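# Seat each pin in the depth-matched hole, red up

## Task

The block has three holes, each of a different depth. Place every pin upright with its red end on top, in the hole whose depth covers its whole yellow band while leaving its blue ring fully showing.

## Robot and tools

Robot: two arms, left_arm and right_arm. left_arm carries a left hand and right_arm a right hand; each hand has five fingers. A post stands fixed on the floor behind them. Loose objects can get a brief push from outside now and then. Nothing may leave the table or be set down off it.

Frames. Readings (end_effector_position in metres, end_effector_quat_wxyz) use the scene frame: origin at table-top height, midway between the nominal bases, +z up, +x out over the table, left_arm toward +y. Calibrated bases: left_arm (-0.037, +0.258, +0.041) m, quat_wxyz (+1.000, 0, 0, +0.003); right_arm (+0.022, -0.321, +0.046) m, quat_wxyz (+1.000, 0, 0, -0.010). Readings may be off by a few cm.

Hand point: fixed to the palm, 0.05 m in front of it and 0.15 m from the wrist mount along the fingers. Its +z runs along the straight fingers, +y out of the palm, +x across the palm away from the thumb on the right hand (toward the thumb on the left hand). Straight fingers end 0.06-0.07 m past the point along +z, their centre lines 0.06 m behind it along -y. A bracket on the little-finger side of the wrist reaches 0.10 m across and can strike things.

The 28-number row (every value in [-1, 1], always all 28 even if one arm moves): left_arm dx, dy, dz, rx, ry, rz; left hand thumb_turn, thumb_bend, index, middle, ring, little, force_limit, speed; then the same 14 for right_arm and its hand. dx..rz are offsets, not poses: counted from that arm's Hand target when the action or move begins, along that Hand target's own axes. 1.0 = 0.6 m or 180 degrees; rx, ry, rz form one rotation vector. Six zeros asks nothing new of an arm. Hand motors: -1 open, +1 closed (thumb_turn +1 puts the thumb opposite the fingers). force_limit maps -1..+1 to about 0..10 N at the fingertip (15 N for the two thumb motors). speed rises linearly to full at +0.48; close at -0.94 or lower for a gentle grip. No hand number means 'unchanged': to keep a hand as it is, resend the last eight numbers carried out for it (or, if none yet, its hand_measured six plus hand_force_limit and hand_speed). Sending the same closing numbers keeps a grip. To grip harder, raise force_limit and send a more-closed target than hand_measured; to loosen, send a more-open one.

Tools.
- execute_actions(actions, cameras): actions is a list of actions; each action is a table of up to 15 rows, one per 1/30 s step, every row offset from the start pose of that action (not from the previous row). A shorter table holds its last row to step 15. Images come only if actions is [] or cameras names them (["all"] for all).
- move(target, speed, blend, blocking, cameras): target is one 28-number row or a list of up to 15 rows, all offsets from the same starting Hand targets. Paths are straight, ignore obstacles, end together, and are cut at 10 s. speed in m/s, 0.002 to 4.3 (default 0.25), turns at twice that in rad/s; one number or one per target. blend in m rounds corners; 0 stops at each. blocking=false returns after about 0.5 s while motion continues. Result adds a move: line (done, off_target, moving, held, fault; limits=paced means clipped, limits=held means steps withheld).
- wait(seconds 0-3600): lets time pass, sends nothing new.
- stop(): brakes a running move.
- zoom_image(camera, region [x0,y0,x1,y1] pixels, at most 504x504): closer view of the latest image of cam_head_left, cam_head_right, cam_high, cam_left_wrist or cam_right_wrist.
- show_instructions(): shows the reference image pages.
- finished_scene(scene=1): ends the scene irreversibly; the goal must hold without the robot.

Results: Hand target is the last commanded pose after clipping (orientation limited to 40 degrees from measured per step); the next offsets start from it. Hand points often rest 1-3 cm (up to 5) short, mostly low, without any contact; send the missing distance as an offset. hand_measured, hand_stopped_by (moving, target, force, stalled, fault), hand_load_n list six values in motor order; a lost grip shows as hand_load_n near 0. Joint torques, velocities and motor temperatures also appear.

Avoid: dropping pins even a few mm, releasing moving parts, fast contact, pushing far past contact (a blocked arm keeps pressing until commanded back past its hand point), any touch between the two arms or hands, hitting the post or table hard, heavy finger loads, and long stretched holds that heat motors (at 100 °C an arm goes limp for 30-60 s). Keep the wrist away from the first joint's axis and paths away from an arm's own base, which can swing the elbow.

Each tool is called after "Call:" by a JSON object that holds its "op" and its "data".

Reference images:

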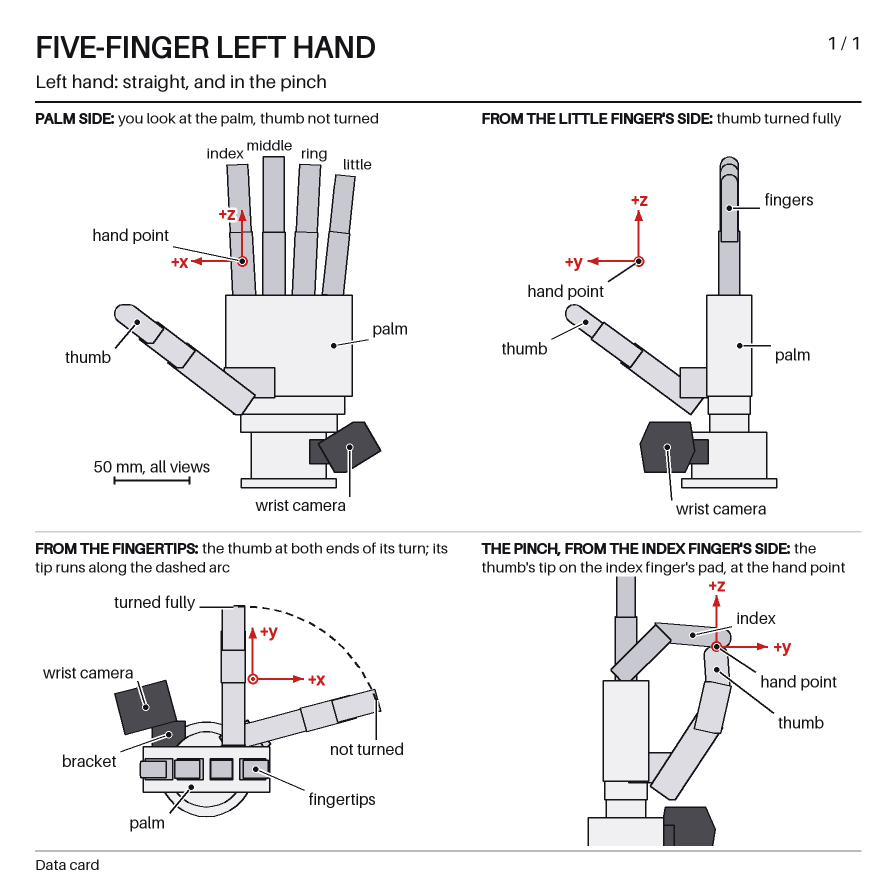

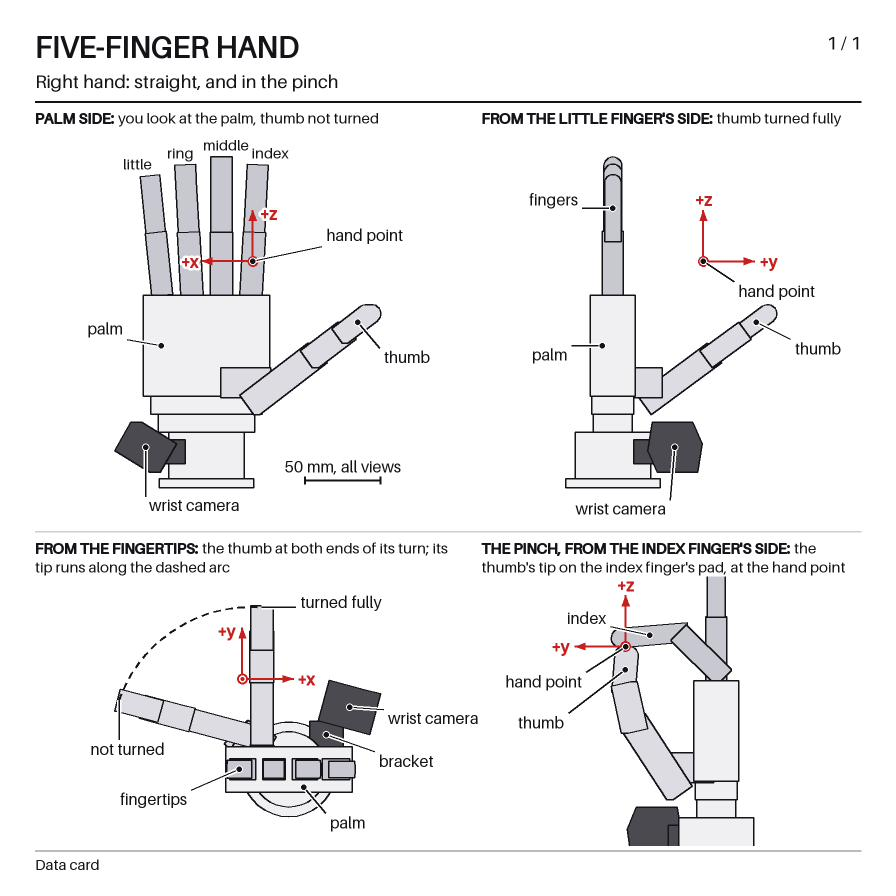

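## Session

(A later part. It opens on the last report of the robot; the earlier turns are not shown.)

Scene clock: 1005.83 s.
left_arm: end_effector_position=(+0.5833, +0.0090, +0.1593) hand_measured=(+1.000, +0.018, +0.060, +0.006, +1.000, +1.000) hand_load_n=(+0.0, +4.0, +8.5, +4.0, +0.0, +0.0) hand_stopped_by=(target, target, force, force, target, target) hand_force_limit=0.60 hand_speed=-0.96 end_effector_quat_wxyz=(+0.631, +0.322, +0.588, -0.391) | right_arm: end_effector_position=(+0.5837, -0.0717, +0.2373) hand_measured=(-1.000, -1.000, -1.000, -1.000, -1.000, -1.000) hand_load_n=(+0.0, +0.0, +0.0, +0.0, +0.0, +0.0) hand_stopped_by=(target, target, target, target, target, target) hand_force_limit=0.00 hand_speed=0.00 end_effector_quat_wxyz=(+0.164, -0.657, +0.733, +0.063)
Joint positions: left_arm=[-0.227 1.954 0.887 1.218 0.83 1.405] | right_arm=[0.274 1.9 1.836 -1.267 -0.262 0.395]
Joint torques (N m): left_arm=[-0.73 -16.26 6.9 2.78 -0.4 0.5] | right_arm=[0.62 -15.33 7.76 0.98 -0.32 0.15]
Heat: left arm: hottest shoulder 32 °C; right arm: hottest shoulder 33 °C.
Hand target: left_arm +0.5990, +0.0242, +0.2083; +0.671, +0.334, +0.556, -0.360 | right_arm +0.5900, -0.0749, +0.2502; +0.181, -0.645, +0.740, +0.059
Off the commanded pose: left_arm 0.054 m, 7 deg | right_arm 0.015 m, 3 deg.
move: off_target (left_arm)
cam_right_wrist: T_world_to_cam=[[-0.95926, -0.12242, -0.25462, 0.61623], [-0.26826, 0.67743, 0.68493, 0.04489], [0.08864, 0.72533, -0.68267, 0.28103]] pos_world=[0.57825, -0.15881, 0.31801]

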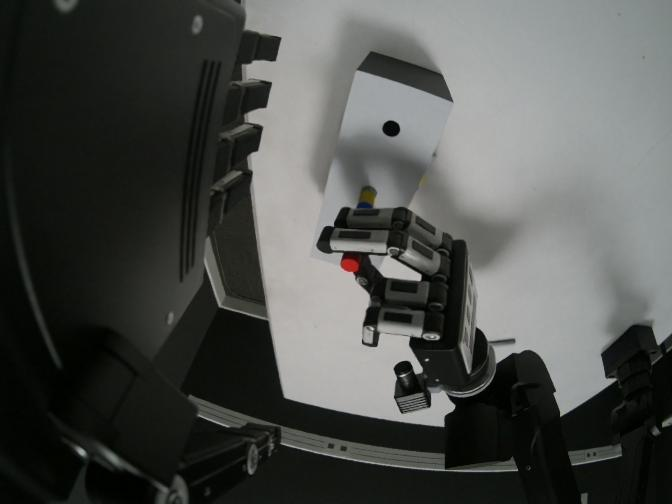

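Call:
{"op": "move", "data": {"target": [-0.0066,0.0003,0.0011,-0.0006,-0.0127,-0.0001,1,0.02,0.25,0.21,1,1,0.6,-0.96,0,0,0,0,0,0,-1,-1,-1,-1,-1,-1,0,0], "speed": 0.04}}

Call:
{"op": "move", "data": {"target": [-0.0066,0.0003,0.0011,-0.0006,-0.0127,-0.0001,1,0.02,0.25,0.21,1,1,0.6,-0.96,0,0,0,0,0,0,-1,-1,-1,-1,-1,-1,0,0], "speed": 0.04, "cameras": ["cam_right_wrist"]}}

Call:
{"op": "zoom_image", "data": {"camera": "cam_right_wrist", "region": [340, 175, 390, 225]}}

Scene clock: 1008.37 s.
left_arm: end_effector_position=(+0.5834, +0.0091, +0.1647) hand_measured=(+1.000, +0.018, +0.060, +0.006, +1.000, +1.000) hand_load_n=(+0.5, +6.0, +8.0, +5.0, +0.0, +0.0) hand_stopped_by=(target, target, force, force, target, target) hand_force_limit=0.60 hand_speed=-0.96 end_effector_quat_wxyz=(+0.637, +0.320, +0.582, -0.392) | right_arm: end_effector_position=(+0.5837, -0.0717, +0.2373) hand_measured=(-1.000, -1.000, -1.000, -1.000, -1.000, -1.000) hand_load_n=(+0.0, +0.0, +0.0, +0.0, +0.0, +0.5) hand_stopped_by=(target, target, target, target, target, target) hand_force_limit=0.00 hand_speed=0.00 end_effector_quat_wxyz=(+0.164, -0.657, +0.733, +0.063)
Joint positions: left_arm=[-0.227 1.954 0.887 1.243 0.827 1.391] | right_arm=[0.274 1.9 1.836 -1.267 -0.262 0.395]
Joint torques (N m): left_arm=[-0.73 -14.56 7.12 4.79 -0.64 0.2] | right_arm=[0.79 -15.03 7.73 0.98 -0.31 0.14]
Heat: left arm: hottest shoulder 33 °C; right arm: hottest shoulder 33 °C.
Hand target: left_arm +0.5990, +0.0241, +0.2123; +0.682, +0.326, +0.543, -0.366 | right_arm +0.5900, -0.0749, +0.2502; +0.181, -0.645, +0.740, +0.059
Off the commanded pose: left_arm 0.052 m, 8 deg | right_arm 0.015 m, 3 deg.
move: off_target (left_arm)

Scene clock: 1009.77 s.
left_arm: end_effector_position=(+0.5836, +0.0109, +0.1747) hand_measured=(+1.000, +0.018, +0.060, +0.006, +1.000, +1.000) hand_load_n=(-0.5, +7.0, +5.5, +8.0, +0.0, +0.0) hand_stopped_by=(target, target, force, force, target, target) hand_force_limit=0.60 hand_speed=-0.96 end_effector_quat_wxyz=(+0.652, +0.312, +0.567, -0.396) | right_arm: end_effector_position=(+0.5837, -0.0717, +0.2373) hand_measured=(-1.000, -1.000, -1.000, -1.000, -1.000, -1.000) hand_load_n=(+0.0, +0.0, +0.0, +0.0, +0.0, +0.0) hand_stopped_by=(target, target, target, target, target, target) hand_force_limit=0.00 hand_speed=0.00 end_effector_quat_wxyz=(+0.164, -0.657, +0.733, +0.063)
Joint positions: left_arm=[-0.225 1.963 0.887 1.315 0.816 1.353] | right_arm=[0.274 1.9 1.836 -1.267 -0.262 0.395]
Joint torques (N m): left_arm=[-0.79 -13.22 7.28 4.77 -0.59 0.19] | right_arm=[0.56 -15.44 7.71 0.99 -0.32 0.14]
Heat: left arm: hottest shoulder 33 °C; right arm: hottest shoulder 33 °C.
Hand target: left_arm +0.5989, +0.0243, +0.2163; +0.693, +0.318, +0.529, -0.372 | right_arm +0.5900, -0.0749, +0.2502; +0.181, -0.645, +0.740, +0.059
Off the commanded pose: left_arm 0.046 m, 7 deg | right_arm 0.015 m, 3 deg.
move: off_target (left_arm)
cam_right_wrist: T_world_to_cam=[[-0.95926, -0.12242, -0.25462, 0.61623], [-0.26826, 0.67743, 0.68493, 0.04489], [0.08864, 0.72533, -0.68267, 0.28103]] pos_world=[0.57825, -0.15881, 0.31801]

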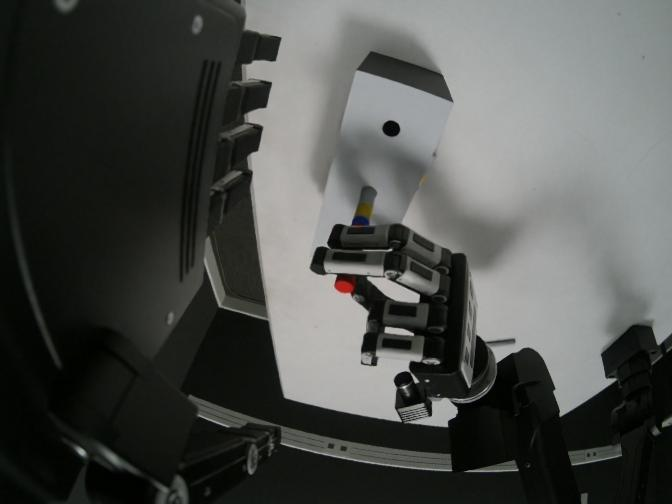

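Scaled by 10.080 from the camera's image (finer frame: 960x720).

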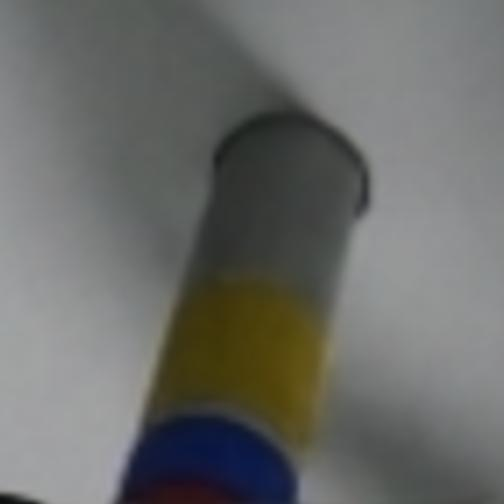

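Call:
{"op": "move", "data": {"target": [-0.0226,0.0011,0.0056,0.0022,0.0103,-0.0119,1,0.02,0.25,0.21,1,1,0.6,-0.96,0,0,0,0,0,0,-1,-1,-1,-1,-1,-1,0,0], "speed": 0.04, "cameras": ["cam_right_wrist"]}}

Call:
{"op": "zoom_image", "data": {"camera": "cam_right_wrist", "region": [330, 175, 390, 235]}}

Scene clock: 1013.67 s.
left_arm: end_effector_position=(+0.5834, +0.0111, +0.1756) hand_measured=(+1.000, +0.018, +0.060, +0.006, +1.000, +1.000) hand_load_n=(+0.0, +6.5, +7.0, +6.0, +0.0, +0.0) hand_stopped_by=(target, target, force, force, target, target) hand_force_limit=0.60 hand_speed=-0.96 end_effector_quat_wxyz=(+0.639, +0.311, +0.578, -0.401) | right_arm: end_effector_position=(+0.5837, -0.0717, +0.2373) hand_measured=(-1.000, -1.000, -1.000, -1.000, -1.000, -1.000) hand_load_n=(+0.0, +0.0, +0.0, +0.0, +0.0, +0.0) hand_stopped_by=(target, target, target, target, target, target) hand_force_limit=0.00 hand_speed=0.00 end_effector_quat_wxyz=(+0.164, -0.657, +0.733, +0.063)
Joint positions: left_arm=[-0.222 1.939 0.887 1.257 0.827 1.352] | right_arm=[0.274 1.9 1.836 -1.267 -0.262 0.395]
Joint torques (N m): left_arm=[-0.15 -16.67 7.69 2.74 -0.28 0.11] | right_arm=[0.85 -15.15 7.76 0.98 -0.32 0.14]
Heat: left arm: hottest shoulder 33 °C; right arm: hottest shoulder 33 °C.
Hand target: left_arm +0.5989, +0.0242, +0.2303; +0.676, +0.316, +0.545, -0.381 | right_arm +0.5900, -0.0749, +0.2502; +0.181, -0.645, +0.740, +0.059
Off the commanded pose: left_arm 0.058 m, 6 deg | right_arm 0.015 m, 3 deg.
move: off_target (left_arm)
cam_right_wrist: T_world_to_cam=[[-0.95926, -0.12242, -0.25462, 0.61623], [-0.26826, 0.67743, 0.68493, 0.04489], [0.08864, 0.72533, -0.68267, 0.28103]] pos_world=[0.57825, -0.15881, 0.31801]

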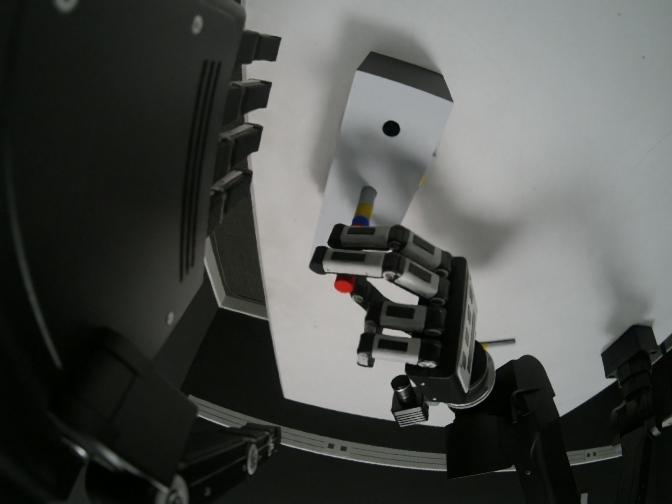

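Scaled by 8.400 from the camera's image (finer frame: 960x720).

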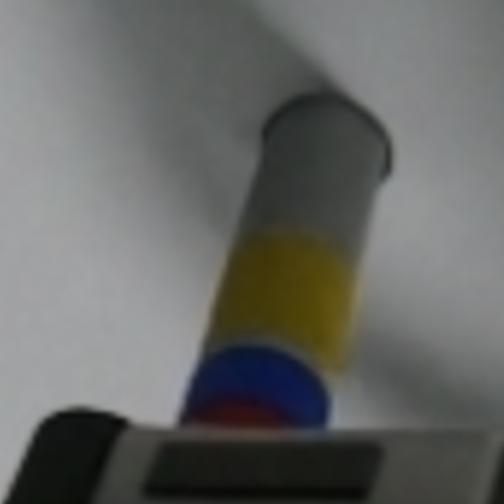

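Call:
{"op": "move", "data": {"target": [-0.0131,0.0003,0.0026,-0.0003,-0.0064,-0.0001,1,0.02,0.25,0.21,1,1,0.6,-0.96,0,0,0,0,0,0,-1,-1,-1,-1,-1,-1,0,0], "speed": 0.04}}

Call:
{"op": "move", "data": {"target": [-0.0066,0.0003,0.0011,-0.0003,-0.0064,-0.0001,1,0.02,0.25,0.21,1,1,0.6,-0.96,0,0,0,0,0,0,-1,-1,-1,-1,-1,-1,0,0], "speed": 0.04, "cameras": ["cam_right_wrist"]}}

Scene clock: 1015.83 s.
left_arm: end_effector_position=(+0.5829, +0.0106, +0.1754) hand_measured=(+1.000, +0.018, +0.060, +0.006, +1.000, +1.000) hand_load_n=(+0.0, +7.0, +7.0, +6.5, +0.0, +0.0) hand_stopped_by=(target, target, force, force, target, target) hand_force_limit=0.60 hand_speed=-0.96 end_effector_quat_wxyz=(+0.635, +0.305, +0.581, -0.407) | right_arm: end_effector_position=(+0.5837, -0.0717, +0.2373) hand_measured=(-1.000, -1.000, -1.000, -1.000, -1.000, -1.000) hand_load_n=(+0.0, +0.0, +0.0, +0.0, +0.0, +0.0) hand_stopped_by=(target, target, target, target, target, target) hand_force_limit=0.00 hand_speed=0.00 end_effector_quat_wxyz=(+0.164, -0.657, +0.733, +0.063)
Joint positions: left_arm=[-0.222 1.937 0.887 1.257 0.827 1.332] | right_arm=[0.274 1.9 1.836 -1.267 -0.262 0.395]
Joint torques (N m): left_arm=[-0.79 -16.32 7.92 3.77 -0.49 0.14] | right_arm=[0.62 -15.27 7.71 0.98 -0.33 0.14]
Heat: left arm: hottest shoulder 33 °C; right arm: hottest shoulder 33 °C.
Hand target: left_arm +0.5990, +0.0244, +0.2383; +0.682, +0.312, +0.538, -0.384 | right_arm +0.5900, -0.0749, +0.2502; +0.181, -0.645, +0.740, +0.059
Off the commanded pose: left_arm 0.066 m, 8 deg | right_arm 0.015 m, 3 deg.
move: off_target (left_arm)

Scene clock: 1016.77 s.
left_arm: end_effector_position=(+0.5829, +0.0107, +0.1757) hand_measured=(+1.000, +0.018, +0.060, +0.006, +1.000, +1.000) hand_load_n=(+0.0, +7.5, +6.5, +7.5, +0.0, +0.0) hand_stopped_by=(target, target, force, force, target, target) hand_force_limit=0.60 hand_speed=-0.96 end_effector_quat_wxyz=(+0.634, +0.298, +0.583, -0.413) | right_arm: end_effector_position=(+0.5837, -0.0717, +0.2373) hand_measured=(-1.000, -1.000, -1.000, -1.000, -1.000, -1.000) hand_load_n=(+0.0, +0.0, +0.0, +0.0, -0.5, +0.0) hand_stopped_by=(target, target, target, target, target, target) hand_force_limit=0.00 hand_speed=0.00 end_effector_quat_wxyz=(+0.164, -0.657, +0.733, +0.063)
Joint positions: left_arm=[-0.222 1.937 0.887 1.263 0.822 1.309] | right_arm=[0.274 1.9 1.836 -1.267 -0.262 0.395]
Joint torques (N m): left_arm=[-0.26 -16.44 7.88 4.81 -0.58 0.14] | right_arm=[0.85 -15.21 7.73 0.92 -0.32 0.15]
Heat: left arm: hottest shoulder 33 °C; right arm: hottest shoulder 33 °C.
Hand target: left_arm +0.5989, +0.0247, +0.2423; +0.687, +0.308, +0.532, -0.387 | right_arm +0.5900, -0.0749, +0.2502; +0.181, -0.645, +0.740, +0.059
Off the commanded pose: left_arm 0.070 m, 9 deg | right_arm 0.015 m, 3 deg.
move: off_target (left_arm)
cam_right_wrist: T_world_to_cam=[[-0.95926, -0.12242, -0.25462, 0.61623], [-0.26826, 0.67743, 0.68493, 0.04489], [0.08864, 0.72533, -0.68267, 0.28103]] pos_world=[0.57825, -0.15881, 0.31801]

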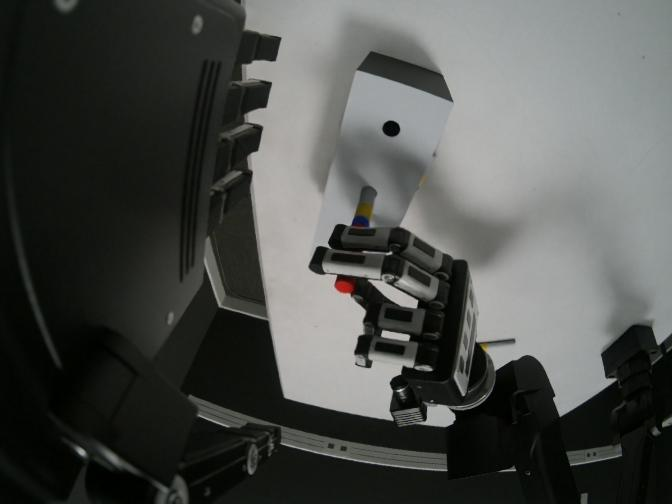

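Call:
{"op": "move", "data": {"target": [-0.0197,0.0004,0.0033,0,0,0,1,0.02,0.25,0.21,1,1,0.6,-0.96,0,0,0,0,0,0,-1,-1,-1,-1,-1,-1,0,0], "speed": 0.04}}

Call:
{"op": "move", "data": {"target": [-0.0132,0.0003,0.0022,0,0,0,1,0.02,0.25,0.21,1,1,0.6,-0.96,0,0,0,0,0,0,-1,-1,-1,-1,-1,-1,0,0], "speed": 0.04, "cameras": ["cam_right_wrist"]}}

Scene clock: 1019.13 s.
left_arm: end_effector_position=(+0.5826, +0.0105, +0.1763) hand_measured=(+1.000, +0.018, +0.060, +0.006, +1.000, +1.000) hand_load_n=(+1.0, +8.0, +6.5, +7.5, +0.0, +0.0) hand_stopped_by=(target, target, force, force, target, target) hand_force_limit=0.60 hand_speed=-0.96 end_effector_quat_wxyz=(+0.633, +0.296, +0.583, -0.415) | right_arm: end_effector_position=(+0.5837, -0.0717, +0.2373) hand_measured=(-1.000, -1.000, -1.000, -1.000, -1.000, -1.000) hand_load_n=(+0.0, +0.0, +0.0, +0.0, +0.0, +0.0) hand_stopped_by=(target, target, target, target, target, target) hand_force_limit=0.00 hand_speed=0.00 end_effector_quat_wxyz=(+0.164, -0.657, +0.733, +0.063)
Joint positions: left_arm=[-0.222 1.936 0.887 1.263 0.822 1.301] | right_arm=[0.274 1.9 1.836 -1.267 -0.262 0.395]
Joint torques (N m): left_arm=[-0.73 -18.08 7.99 3.69 -0.54 0.2] | right_arm=[0.79 -15.27 7.73 0.96 -0.32 0.13]
Heat: left arm: hottest shoulder 33 °C; right arm: hottest shoulder 33 °C.
Hand target: left_arm +0.5985, +0.0256, +0.2543; +0.687, +0.308, +0.532, -0.387 | right_arm +0.5900, -0.0749, +0.2502; +0.181, -0.645, +0.740, +0.059
Off the commanded pose: left_arm 0.081 m, 9 deg | right_arm 0.015 m, 3 deg.
move: off_target (left_arm)

Scene clock: 1020.20 s.
left_arm: end_effector_position=(+0.5858, +0.0219, +0.2335) hand_measured=(+1.000, +0.018, +0.060, +0.006, +1.000, +1.000) hand_load_n=(+3.0, +6.5, +8.5, +3.5, +0.0, +0.0) hand_stopped_by=(target, target, force, force, target, target) hand_force_limit=0.60 hand_speed=-0.96 end_effector_quat_wxyz=(+0.664, +0.300, +0.555, -0.401) | right_arm: end_effector_position=(+0.5837, -0.0717, +0.2373) hand_measured=(-1.000, -1.000, -1.000, -1.000, -1.000, -1.000) hand_load_n=(+0.0, +0.0, +0.0, +0.0, +0.5, +0.0) hand_stopped_by=(target, target, target, target, target, target) hand_force_limit=0.00 hand_speed=0.00 end_effector_quat_wxyz=(+0.164, -0.657, +0.733, +0.063)
Joint positions: left_arm=[-0.205 1.847 0.892 1.257 0.818 1.299] | right_arm=[0.274 1.9 1.836 -1.267 -0.262 0.395]
Joint torques (N m): left_arm=[-0.85 -12.4 8.75 2.76 -0.29 0.22] | right_arm=[0.67 -15.33 7.75 0.96 -0.32 0.15]
Heat: left arm: hottest shoulder 33 °C; right arm: hottest shoulder 33 °C.
Hand target: left_arm +0.5983, +0.0262, +0.2623; +0.687, +0.308, +0.532, -0.387 | right_arm +0.5900, -0.0749, +0.2502; +0.181, -0.645, +0.740, +0.059
Off the commanded pose: left_arm 0.032 m, 4 deg | right_arm 0.015 m, 3 deg.
move: off_target (left_arm)
cam_right_wrist: T_world_to_cam=[[-0.95926, -0.12242, -0.25462, 0.61623], [-0.26826, 0.67743, 0.68493, 0.04489], [0.08864, 0.72533, -0.68267, 0.28103]] pos_world=[0.57825, -0.15881, 0.31801]

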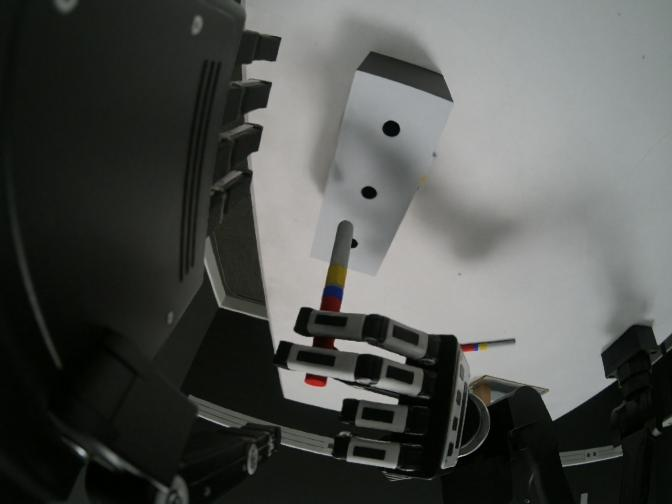

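Call:
{"op": "move", "data": {"target": [0,0,0,0,0,0,1,0.02,0.25,0.21,1,1,0.6,-0.96,0.0667,-0.0445,-0.0177,0,0,0,-1,-1,-1,-1,-1,-1,0,0], "speed": 0.1, "cameras": ["cam_right_wrist","cam_high"]}}

Scene clock: 1025.43 s.
left_arm: end_effector_position=(+0.5858, +0.0219, +0.2335) hand_measured=(+1.000, +0.018, +0.060, +0.006, +1.000, +1.000) hand_load_n=(+2.5, +7.0, +8.5, +3.5, +0.0, +0.0) hand_stopped_by=(target, target, force, force, target, target) hand_force_limit=0.60 hand_speed=-0.96 end_effector_quat_wxyz=(+0.664, +0.300, +0.555, -0.401) | right_arm: end_effector_position=(+0.5979, -0.1226, +0.2294) hand_measured=(-1.000, -1.000, -1.000, -1.000, -1.000, -1.000) hand_load_n=(+0.0, +0.0, +0.0, +0.0, +0.0, +0.0) hand_stopped_by=(target, target, target, target, target, target) hand_force_limit=0.00 hand_speed=0.00 end_effector_quat_wxyz=(+0.159, -0.638, +0.750, +0.070)
Joint positions: left_arm=[-0.205 1.847 0.892 1.257 0.818 1.299] | right_arm=[0.183 1.915 1.836 -1.284 -0.283 0.353]
Joint torques (N m): left_arm=[-0.85 -13.04 8.72 2.8 -0.27 0.18] | right_arm=[1.32 -14.15 11.75 0.08 -0.34 -0.22]
Heat: left arm: hottest shoulder 33 °C; right arm: hottest shoulder 33 °C.
Hand target: left_arm +0.5983, +0.0262, +0.2623; +0.687, +0.308, +0.532, -0.387 | right_arm +0.6099, -0.1200, +0.2502; +0.181, -0.645, +0.740, +0.059
Off the commanded pose: left_arm 0.032 m, 4 deg | right_arm 0.024 m, 3 deg.
move: off_target (right_arm)
cam_right_wrist: T_world_to_cam=[[-0.96954, -0.07543, -0.23304, 0.62861], [-0.22041, 0.68374, 0.69564, 0.05821], [0.10687, 0.72581, -0.67954, 0.29966]] pos_world=[0.59027, -0.20988, 0.30963]
Images, in order (width x height): cam_high 896x504, cam_right_wrist 672x504.

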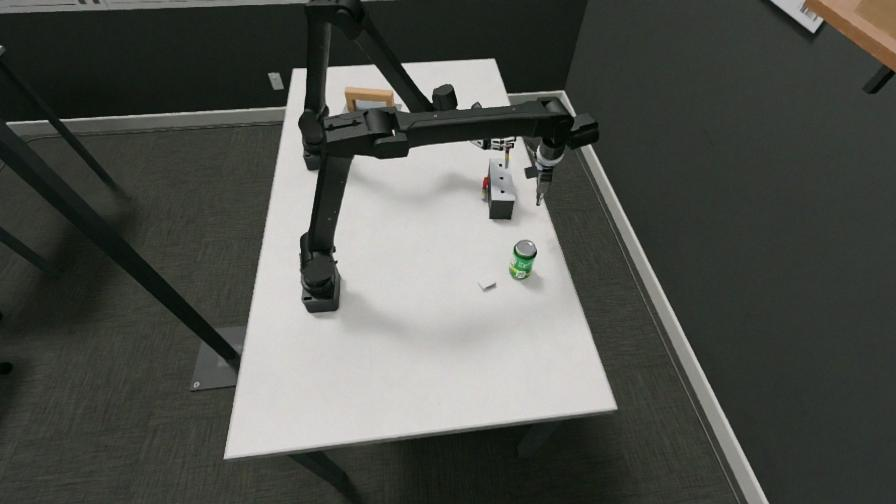

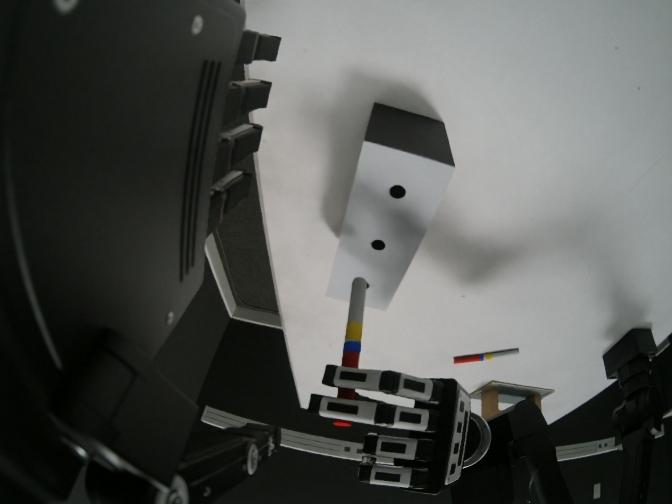

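Call:
{"op": "zoom_image", "data": {"camera": "cam_right_wrist", "region": [350, 170, 420, 240]}}

Call:
{"op": "zoom_image", "data": {"camera": "cam_right_wrist", "region": [335, 235, 405, 305]}}

Call:
{"op": "zoom_image", "data": {"camera": "cam_right_wrist", "region": [300, 270, 460, 430]}}

Scaled by 7.200 from the camera's image (finer frame: 960x720).

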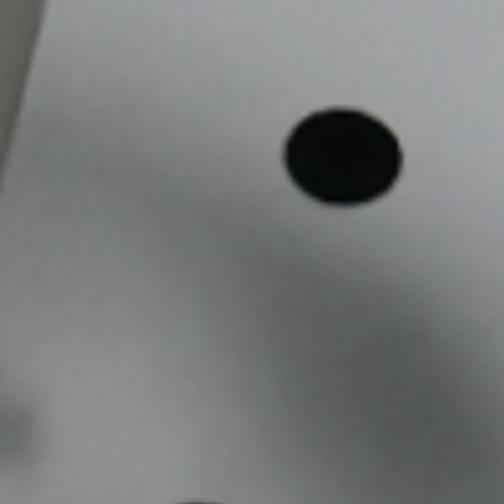

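Scaled by 7.200 from the camera's image (finer frame: 960x720).

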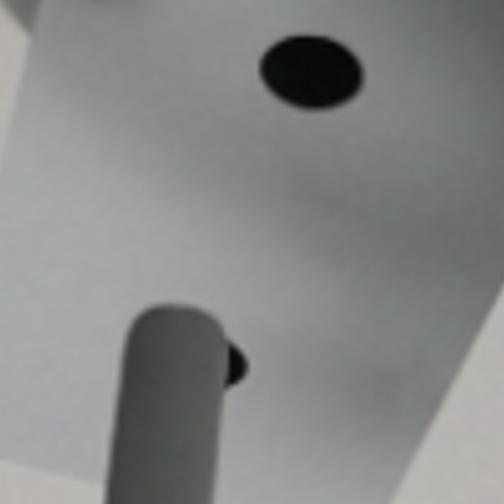

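Scaled by 3.150 from the camera's image (finer frame: 960x720).

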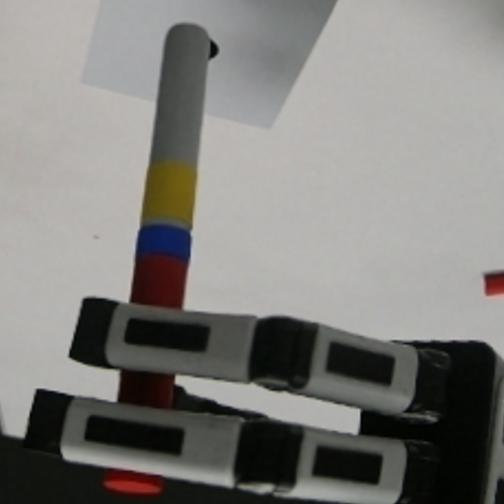

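Call:
{"op": "execute_actions", "data": {"actions": [], "cameras": ["cam_head_right","cam_head_left","cam_high","cam_left_wrist"]}}

Call:
{"op": "zoom_image", "data": {"camera": "cam_head_right", "region": [400, 190, 480, 280]}}

Call:
{"op": "zoom_image", "data": {"camera": "cam_high", "region": [470, 120, 550, 230]}}

Scene clock: 1029.83 s.
left_arm: end_effector_position=(+0.5858, +0.0219, +0.2335) hand_measured=(+1.000, +0.018, +0.060, +0.006, +1.000, +1.000) hand_load_n=(+2.5, +7.0, +8.0, +3.0, +0.0, +0.0) hand_stopped_by=(target, target, force, force, target, target) hand_force_limit=0.60 hand_speed=-0.96 end_effector_quat_wxyz=(+0.664, +0.300, +0.555, -0.401) | right_arm: end_effector_position=(+0.5979, -0.1226, +0.2294) hand_measured=(-1.000, -1.000, -1.000, -1.000, -1.000, -1.000) hand_load_n=(+0.0, +0.0, +0.0, +0.0, +0.0, +0.0) hand_stopped_by=(target, target, target, target, target, target) hand_force_limit=0.00 hand_speed=0.00 end_effector_quat_wxyz=(+0.159, -0.638, +0.750, +0.070)
Joint positions: left_arm=[-0.205 1.847 0.892 1.257 0.818 1.299] | right_arm=[0.183 1.915 1.836 -1.284 -0.283 0.353]
Joint velocities: within noise
Joint torques (N m): left_arm=[-1.26 -12.92 8.77 2.92 -0.26 0.22] | right_arm=[1.26 -14.15 11.77 0.12 -0.35 -0.25]
Motor temperatures (°C): left_arm=[28 33 28 24 22 20] | right_arm=[23 33 34 23 24 23]
Heat: left arm: hottest shoulder 33 °C; right arm: hottest elbow 34 °C.
Hand target: left_arm +0.5983, +0.0262, +0.2623; +0.687, +0.308, +0.532, -0.387 | right_arm +0.6099, -0.1200, +0.2502; +0.181, -0.645, +0.740, +0.059
Off the commanded pose: left_arm 0.032 m, 4 deg | right_arm 0.024 m, 3 deg.
camera_calibration:
cam_left_wrist: T_world_to_cam=[[-0.79185, -0.55236, -0.26051, 0.54255], [0.02482, 0.39712, -0.91743, 0.18847], [0.6102, -0.73294, -0.30075, -0.15386]] pos_world=[0.51883, 0.11207, 0.26798]
Images, in order (width x height): cam_head_left 896x504, cam_head_right 896x504, cam_high 896x504, cam_left_wrist 672x504.

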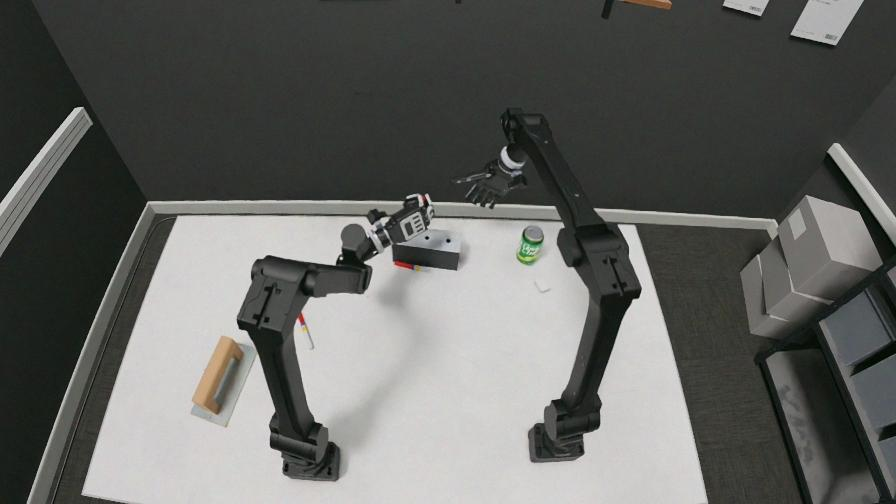

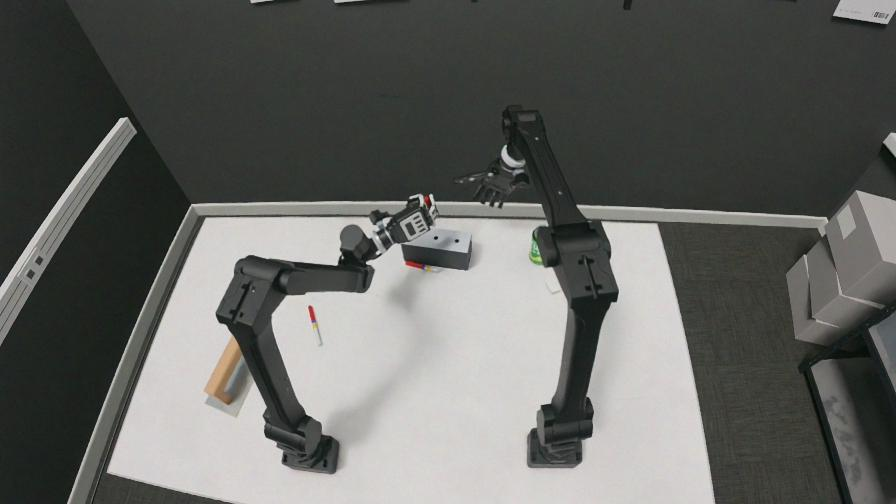

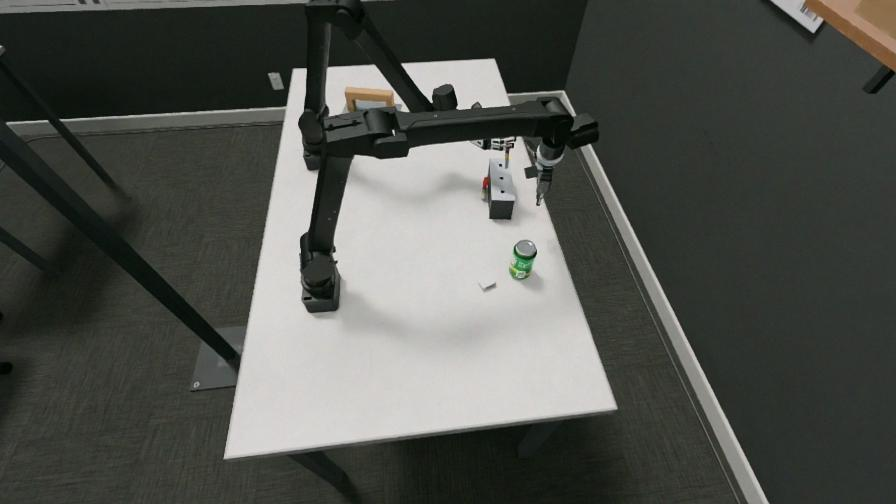

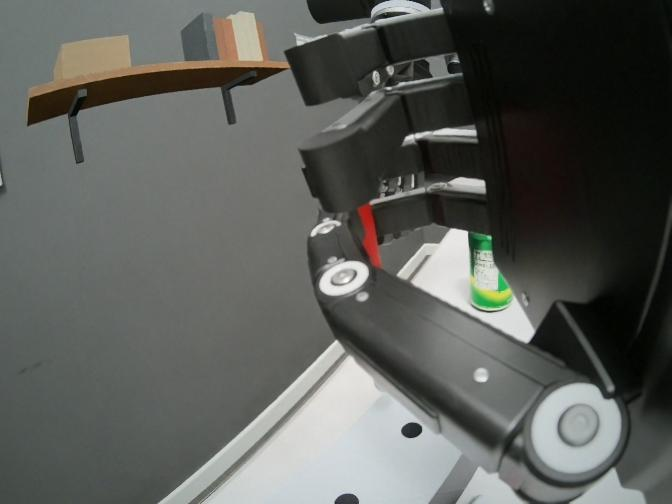

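Scaled by 5.600 from the camera's image (finer frame: 1280x720).

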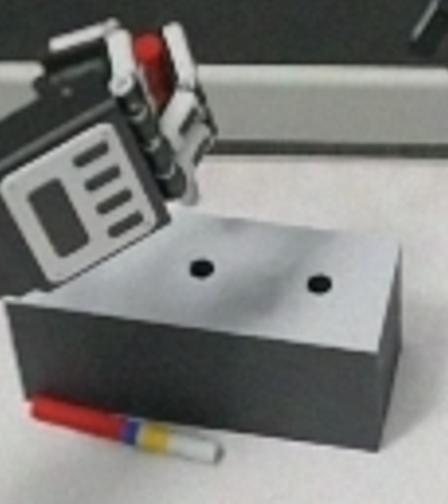

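Scaled by 4.582 from the camera's image (finer frame: 1280x720).

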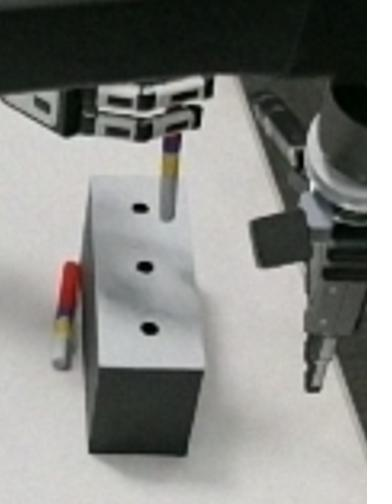

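Call:
{"op": "zoom_image", "data": {"camera": "cam_left_wrist", "region": [310, 190, 410, 290]}}

Scaled by 5.040 from the camera's image (finer frame: 960x720).

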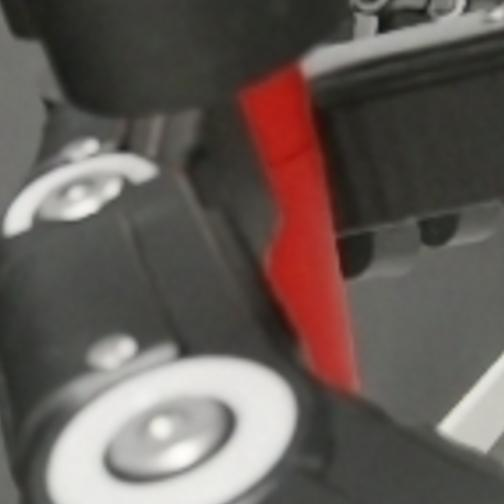

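Call:
{"op": "move", "data": {"target": [0.0206,-0.0791,0.0857,-0.0044,0.0164,-0.0183,1,0.02,0.25,0.21,1,1,0.6,-0.96,0.038,-0.0148,-0.0117,0,0,0,-1,-1,-1,-1,-1,-1,0,0], "speed": 0.08, "cameras": ["cam_right_wrist","cam_high","cam_head_right"]}}

Call:
{"op": "zoom_image", "data": {"camera": "cam_right_wrist", "region": [330, 190, 430, 290]}}

Call:
{"op": "zoom_image", "data": {"camera": "cam_high", "region": [470, 120, 550, 230]}}

Scene clock: 1037.90 s.
left_arm: end_effector_position=(+0.5745, -0.0316, +0.2175) hand_measured=(+1.000, +0.018, +0.060, +0.006, +1.000, +1.000) hand_load_n=(+3.0, +7.0, +8.5, +3.0, +0.0, +0.0) hand_stopped_by=(target, target, force, force, target, target) hand_force_limit=0.60 hand_speed=-0.96 end_effector_quat_wxyz=(+0.637, +0.281, +0.594, -0.403) | right_arm: end_effector_position=(+0.5985, -0.1431, +0.2284) hand_measured=(-1.000, -1.000, -1.000, -1.000, -1.000, -1.000) hand_load_n=(+0.0, +0.0, +0.0, +0.0, +0.0, +0.0) hand_stopped_by=(target, target, target, target, target, target) hand_force_limit=0.00 hand_speed=0.00 end_effector_quat_wxyz=(+0.157, -0.641, +0.748, +0.072)
Joint positions: left_arm=[-0.327 1.819 0.892 1.103 0.678 1.336] | right_arm=[0.149 1.917 1.836 -1.299 -0.293 0.312]
Joint torques (N m): left_arm=[-2.84 -14.33 10.02 2.17 -0.21 0.33] | right_arm=[0.67 -13.74 12.55 0.1 -0.34 -0.23]
Heat: left arm: hottest shoulder 34 °C; right arm: hottest elbow 35 °C.
Hand target: left_arm +0.5845, -0.0435, +0.2624; +0.664, +0.297, +0.560, -0.395 | right_arm +0.6149, -0.1449, +0.2501; +0.181, -0.645, +0.740, +0.059
Off the commanded pose: left_arm 0.047 m, 5 deg | right_arm 0.027 m, 3 deg.
move: off_target (left_arm, right_arm)
cam_right_wrist: T_world_to_cam=[[-0.97019, -0.08208, -0.228, 0.62569], [-0.22151, 0.6819, 0.6971, 0.0732], [0.09826, 0.72683, -0.67975, 0.31923]] pos_world=[0.59188, -0.23059, 0.30863]
Images, in order (width x height): cam_head_right 896x504, cam_high 896x504, cam_right_wrist 672x504.

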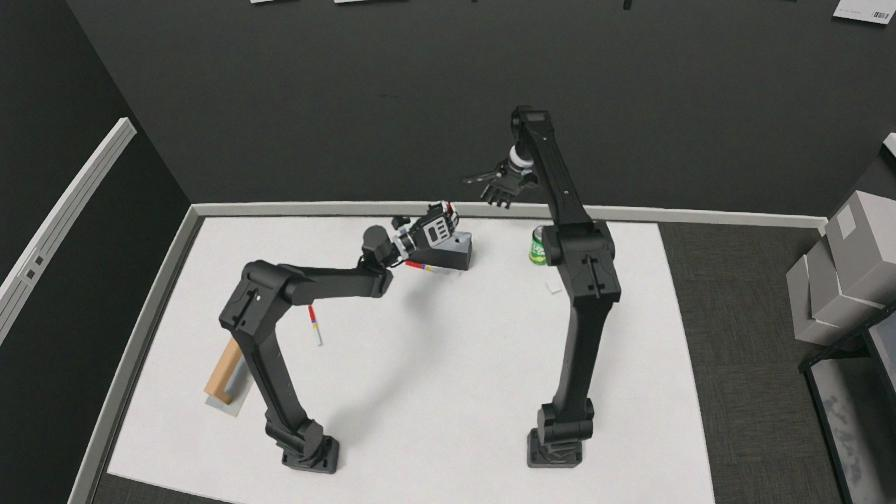

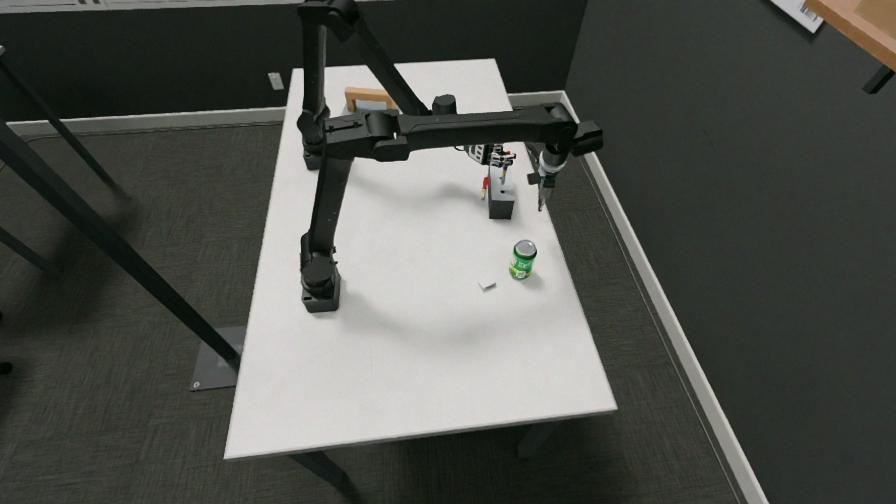

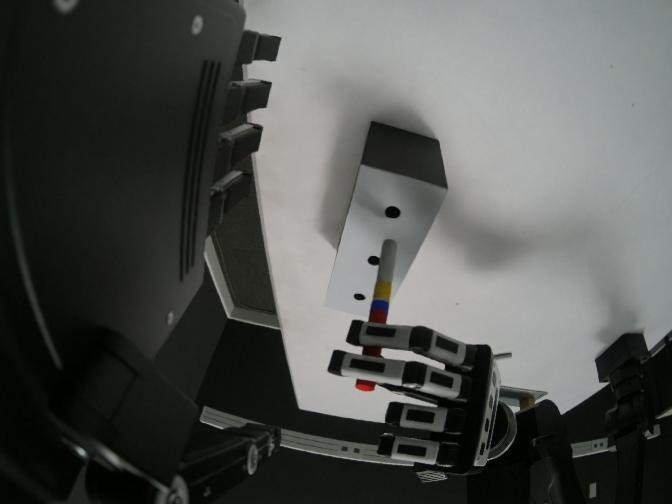

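Scaled by 5.040 from the camera's image (finer frame: 960x720).

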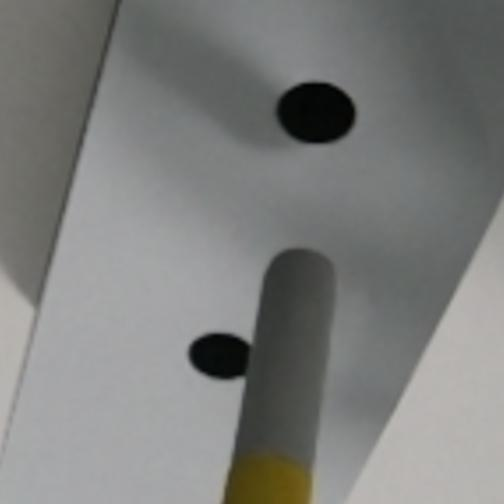

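Scaled by 4.582 from the camera's image (finer frame: 1280x720).

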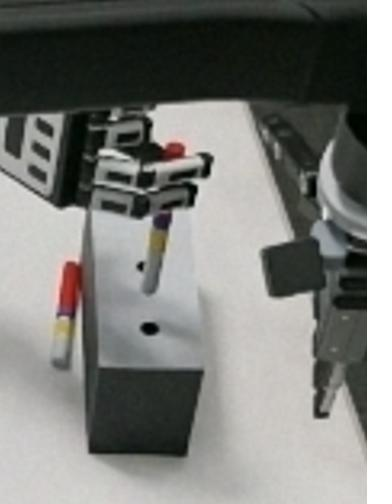

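Call:
{"op": "zoom_image", "data": {"camera": "cam_right_wrist", "region": [330, 270, 450, 400]}}

Scaled by 3.877 from the camera's image (finer frame: 960x720).

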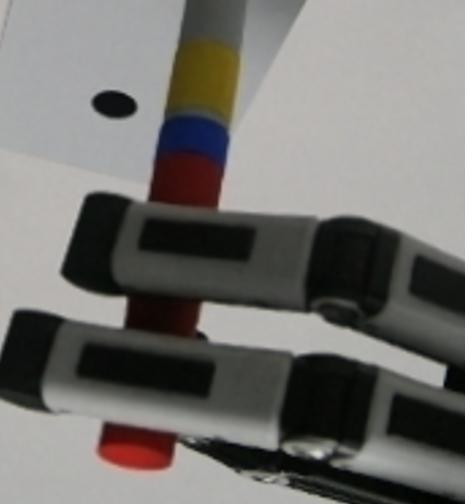

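Call:
{"op": "move", "data": {"target": [0.0046,-0.0133,0.0199,0.0011,-0.0052,0.0042,1,0.02,0.25,0.21,1,1,0.6,-0.96,0,0,0,0,0,0,-1,-1,-1,-1,-1,-1,0,0], "speed": 0.05, "cameras": ["cam_right_wrist","cam_high","cam_head_right"]}}

Call:
{"op": "zoom_image", "data": {"camera": "cam_right_wrist", "region": [340, 190, 430, 280]}}

Call:
{"op": "zoom_image", "data": {"camera": "cam_right_wrist", "region": [330, 270, 450, 400]}}

Scene clock: 1043.60 s.
left_arm: end_effector_position=(+0.5740, -0.0457, +0.2252) hand_measured=(+1.000, +0.018, +0.060, +0.006, +1.000, +1.000) hand_load_n=(+3.0, +7.0, +8.5, +3.5, +0.0, +0.0) hand_stopped_by=(target, target, force, force, target, target) hand_force_limit=0.60 hand_speed=-0.96 end_effector_quat_wxyz=(+0.643, +0.283, +0.587, -0.402) | right_arm: end_effector_position=(+0.5982, -0.1422, +0.2284) hand_measured=(-1.000, -1.000, -1.000, -1.000, -1.000, -1.000) hand_load_n=(+0.0, +0.0, +0.0, +0.0, +0.0, +0.5) hand_stopped_by=(target, target, target, target, target, target) hand_force_limit=0.00 hand_speed=0.00 end_effector_quat_wxyz=(+0.157, -0.641, +0.747, +0.072)
Joint positions: left_arm=[-0.354 1.819 0.906 1.103 0.652 1.345] | right_arm=[0.151 1.917 1.836 -1.299 -0.293 0.312]
Joint torques (N m): left_arm=[-3.02 -12.75 9.99 3.18 -0.25 0.34] | right_arm=[0.67 -13.68 12.51 0.06 -0.34 -0.22]
Heat: left arm: hottest shoulder 33 °C; right arm: hottest elbow 36 °C.
Hand target: left_arm +0.5839, -0.0581, +0.2624; +0.671, +0.299, +0.552, -0.394 | right_arm +0.6149, -0.1449, +0.2501; +0.181, -0.645, +0.740, +0.059
Off the commanded pose: left_arm 0.040 m, 5 deg | right_arm 0.028 m, 3 deg.
move: off_target (left_arm)
cam_right_wrist: T_world_to_cam=[[-0.97006, -0.0836, -0.22803, 0.62524], [-0.2226, 0.68158, 0.69706, 0.07315], [0.09715, 0.72695, -0.67978, 0.31928]] pos_world=[0.59179, -0.22969, 0.30863]
Images, in order (width x height): cam_head_right 896x504, cam_high 896x504, cam_right_wrist 672x504.

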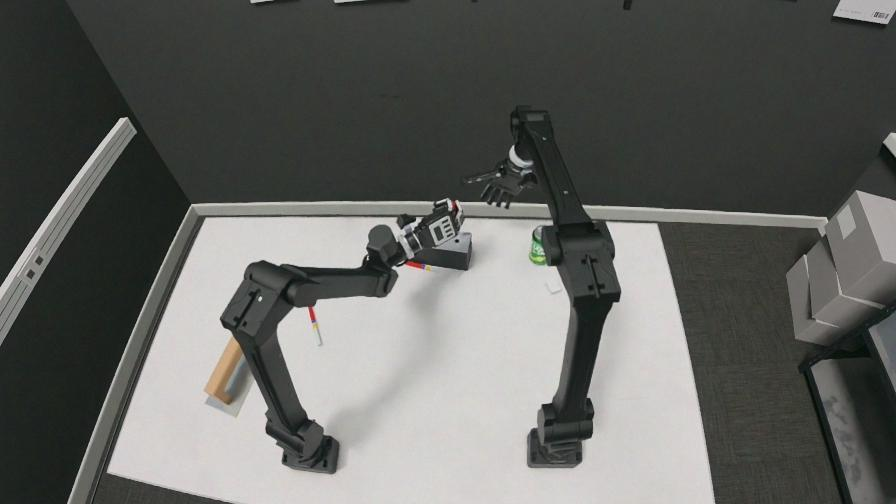

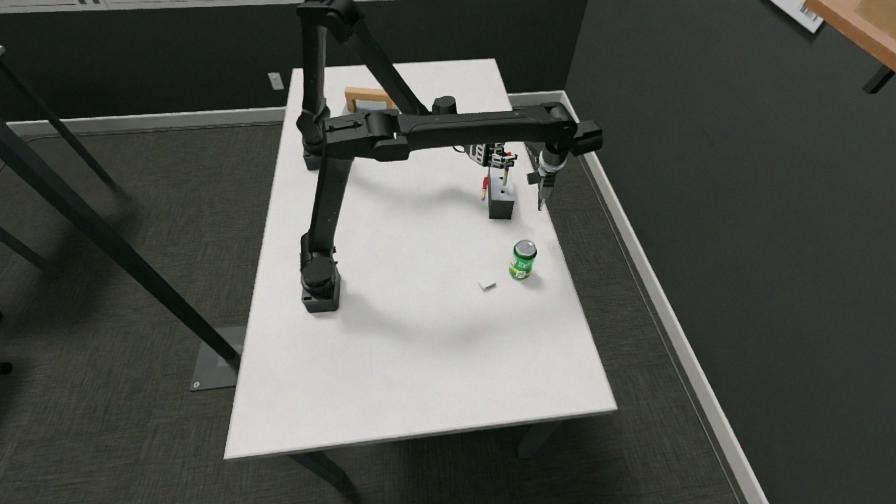

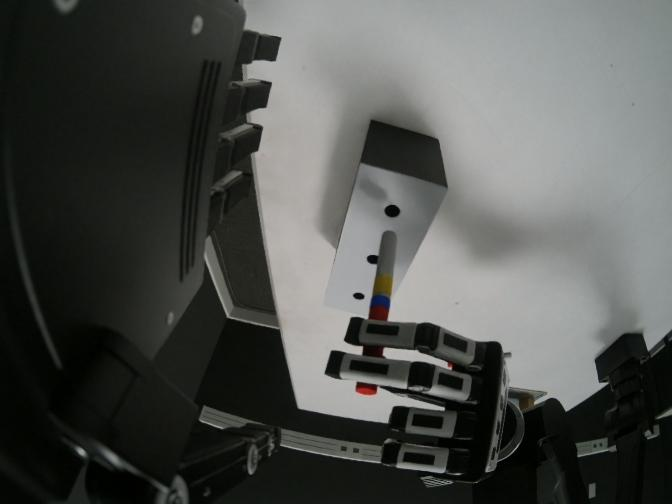

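Scaled by 5.600 from the camera's image (finer frame: 960x720).

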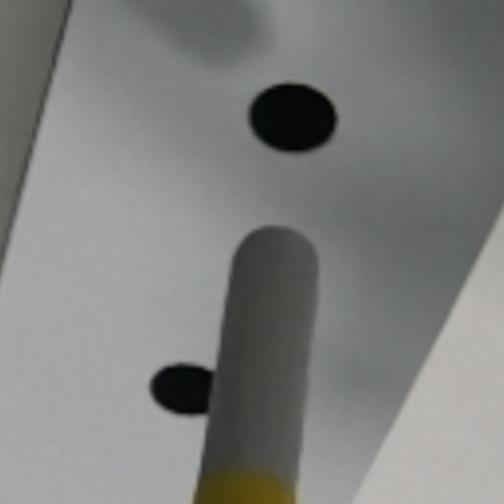

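Scaled by 3.877 from the camera's image (finer frame: 960x720).

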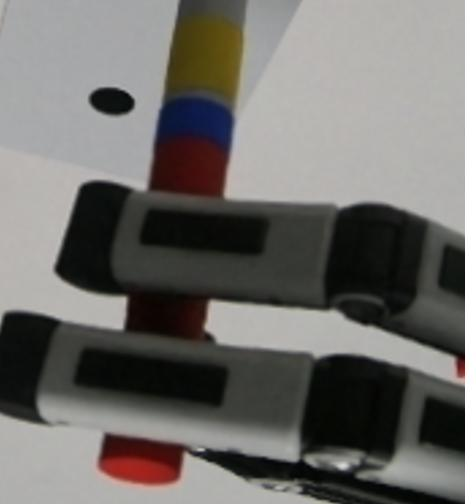

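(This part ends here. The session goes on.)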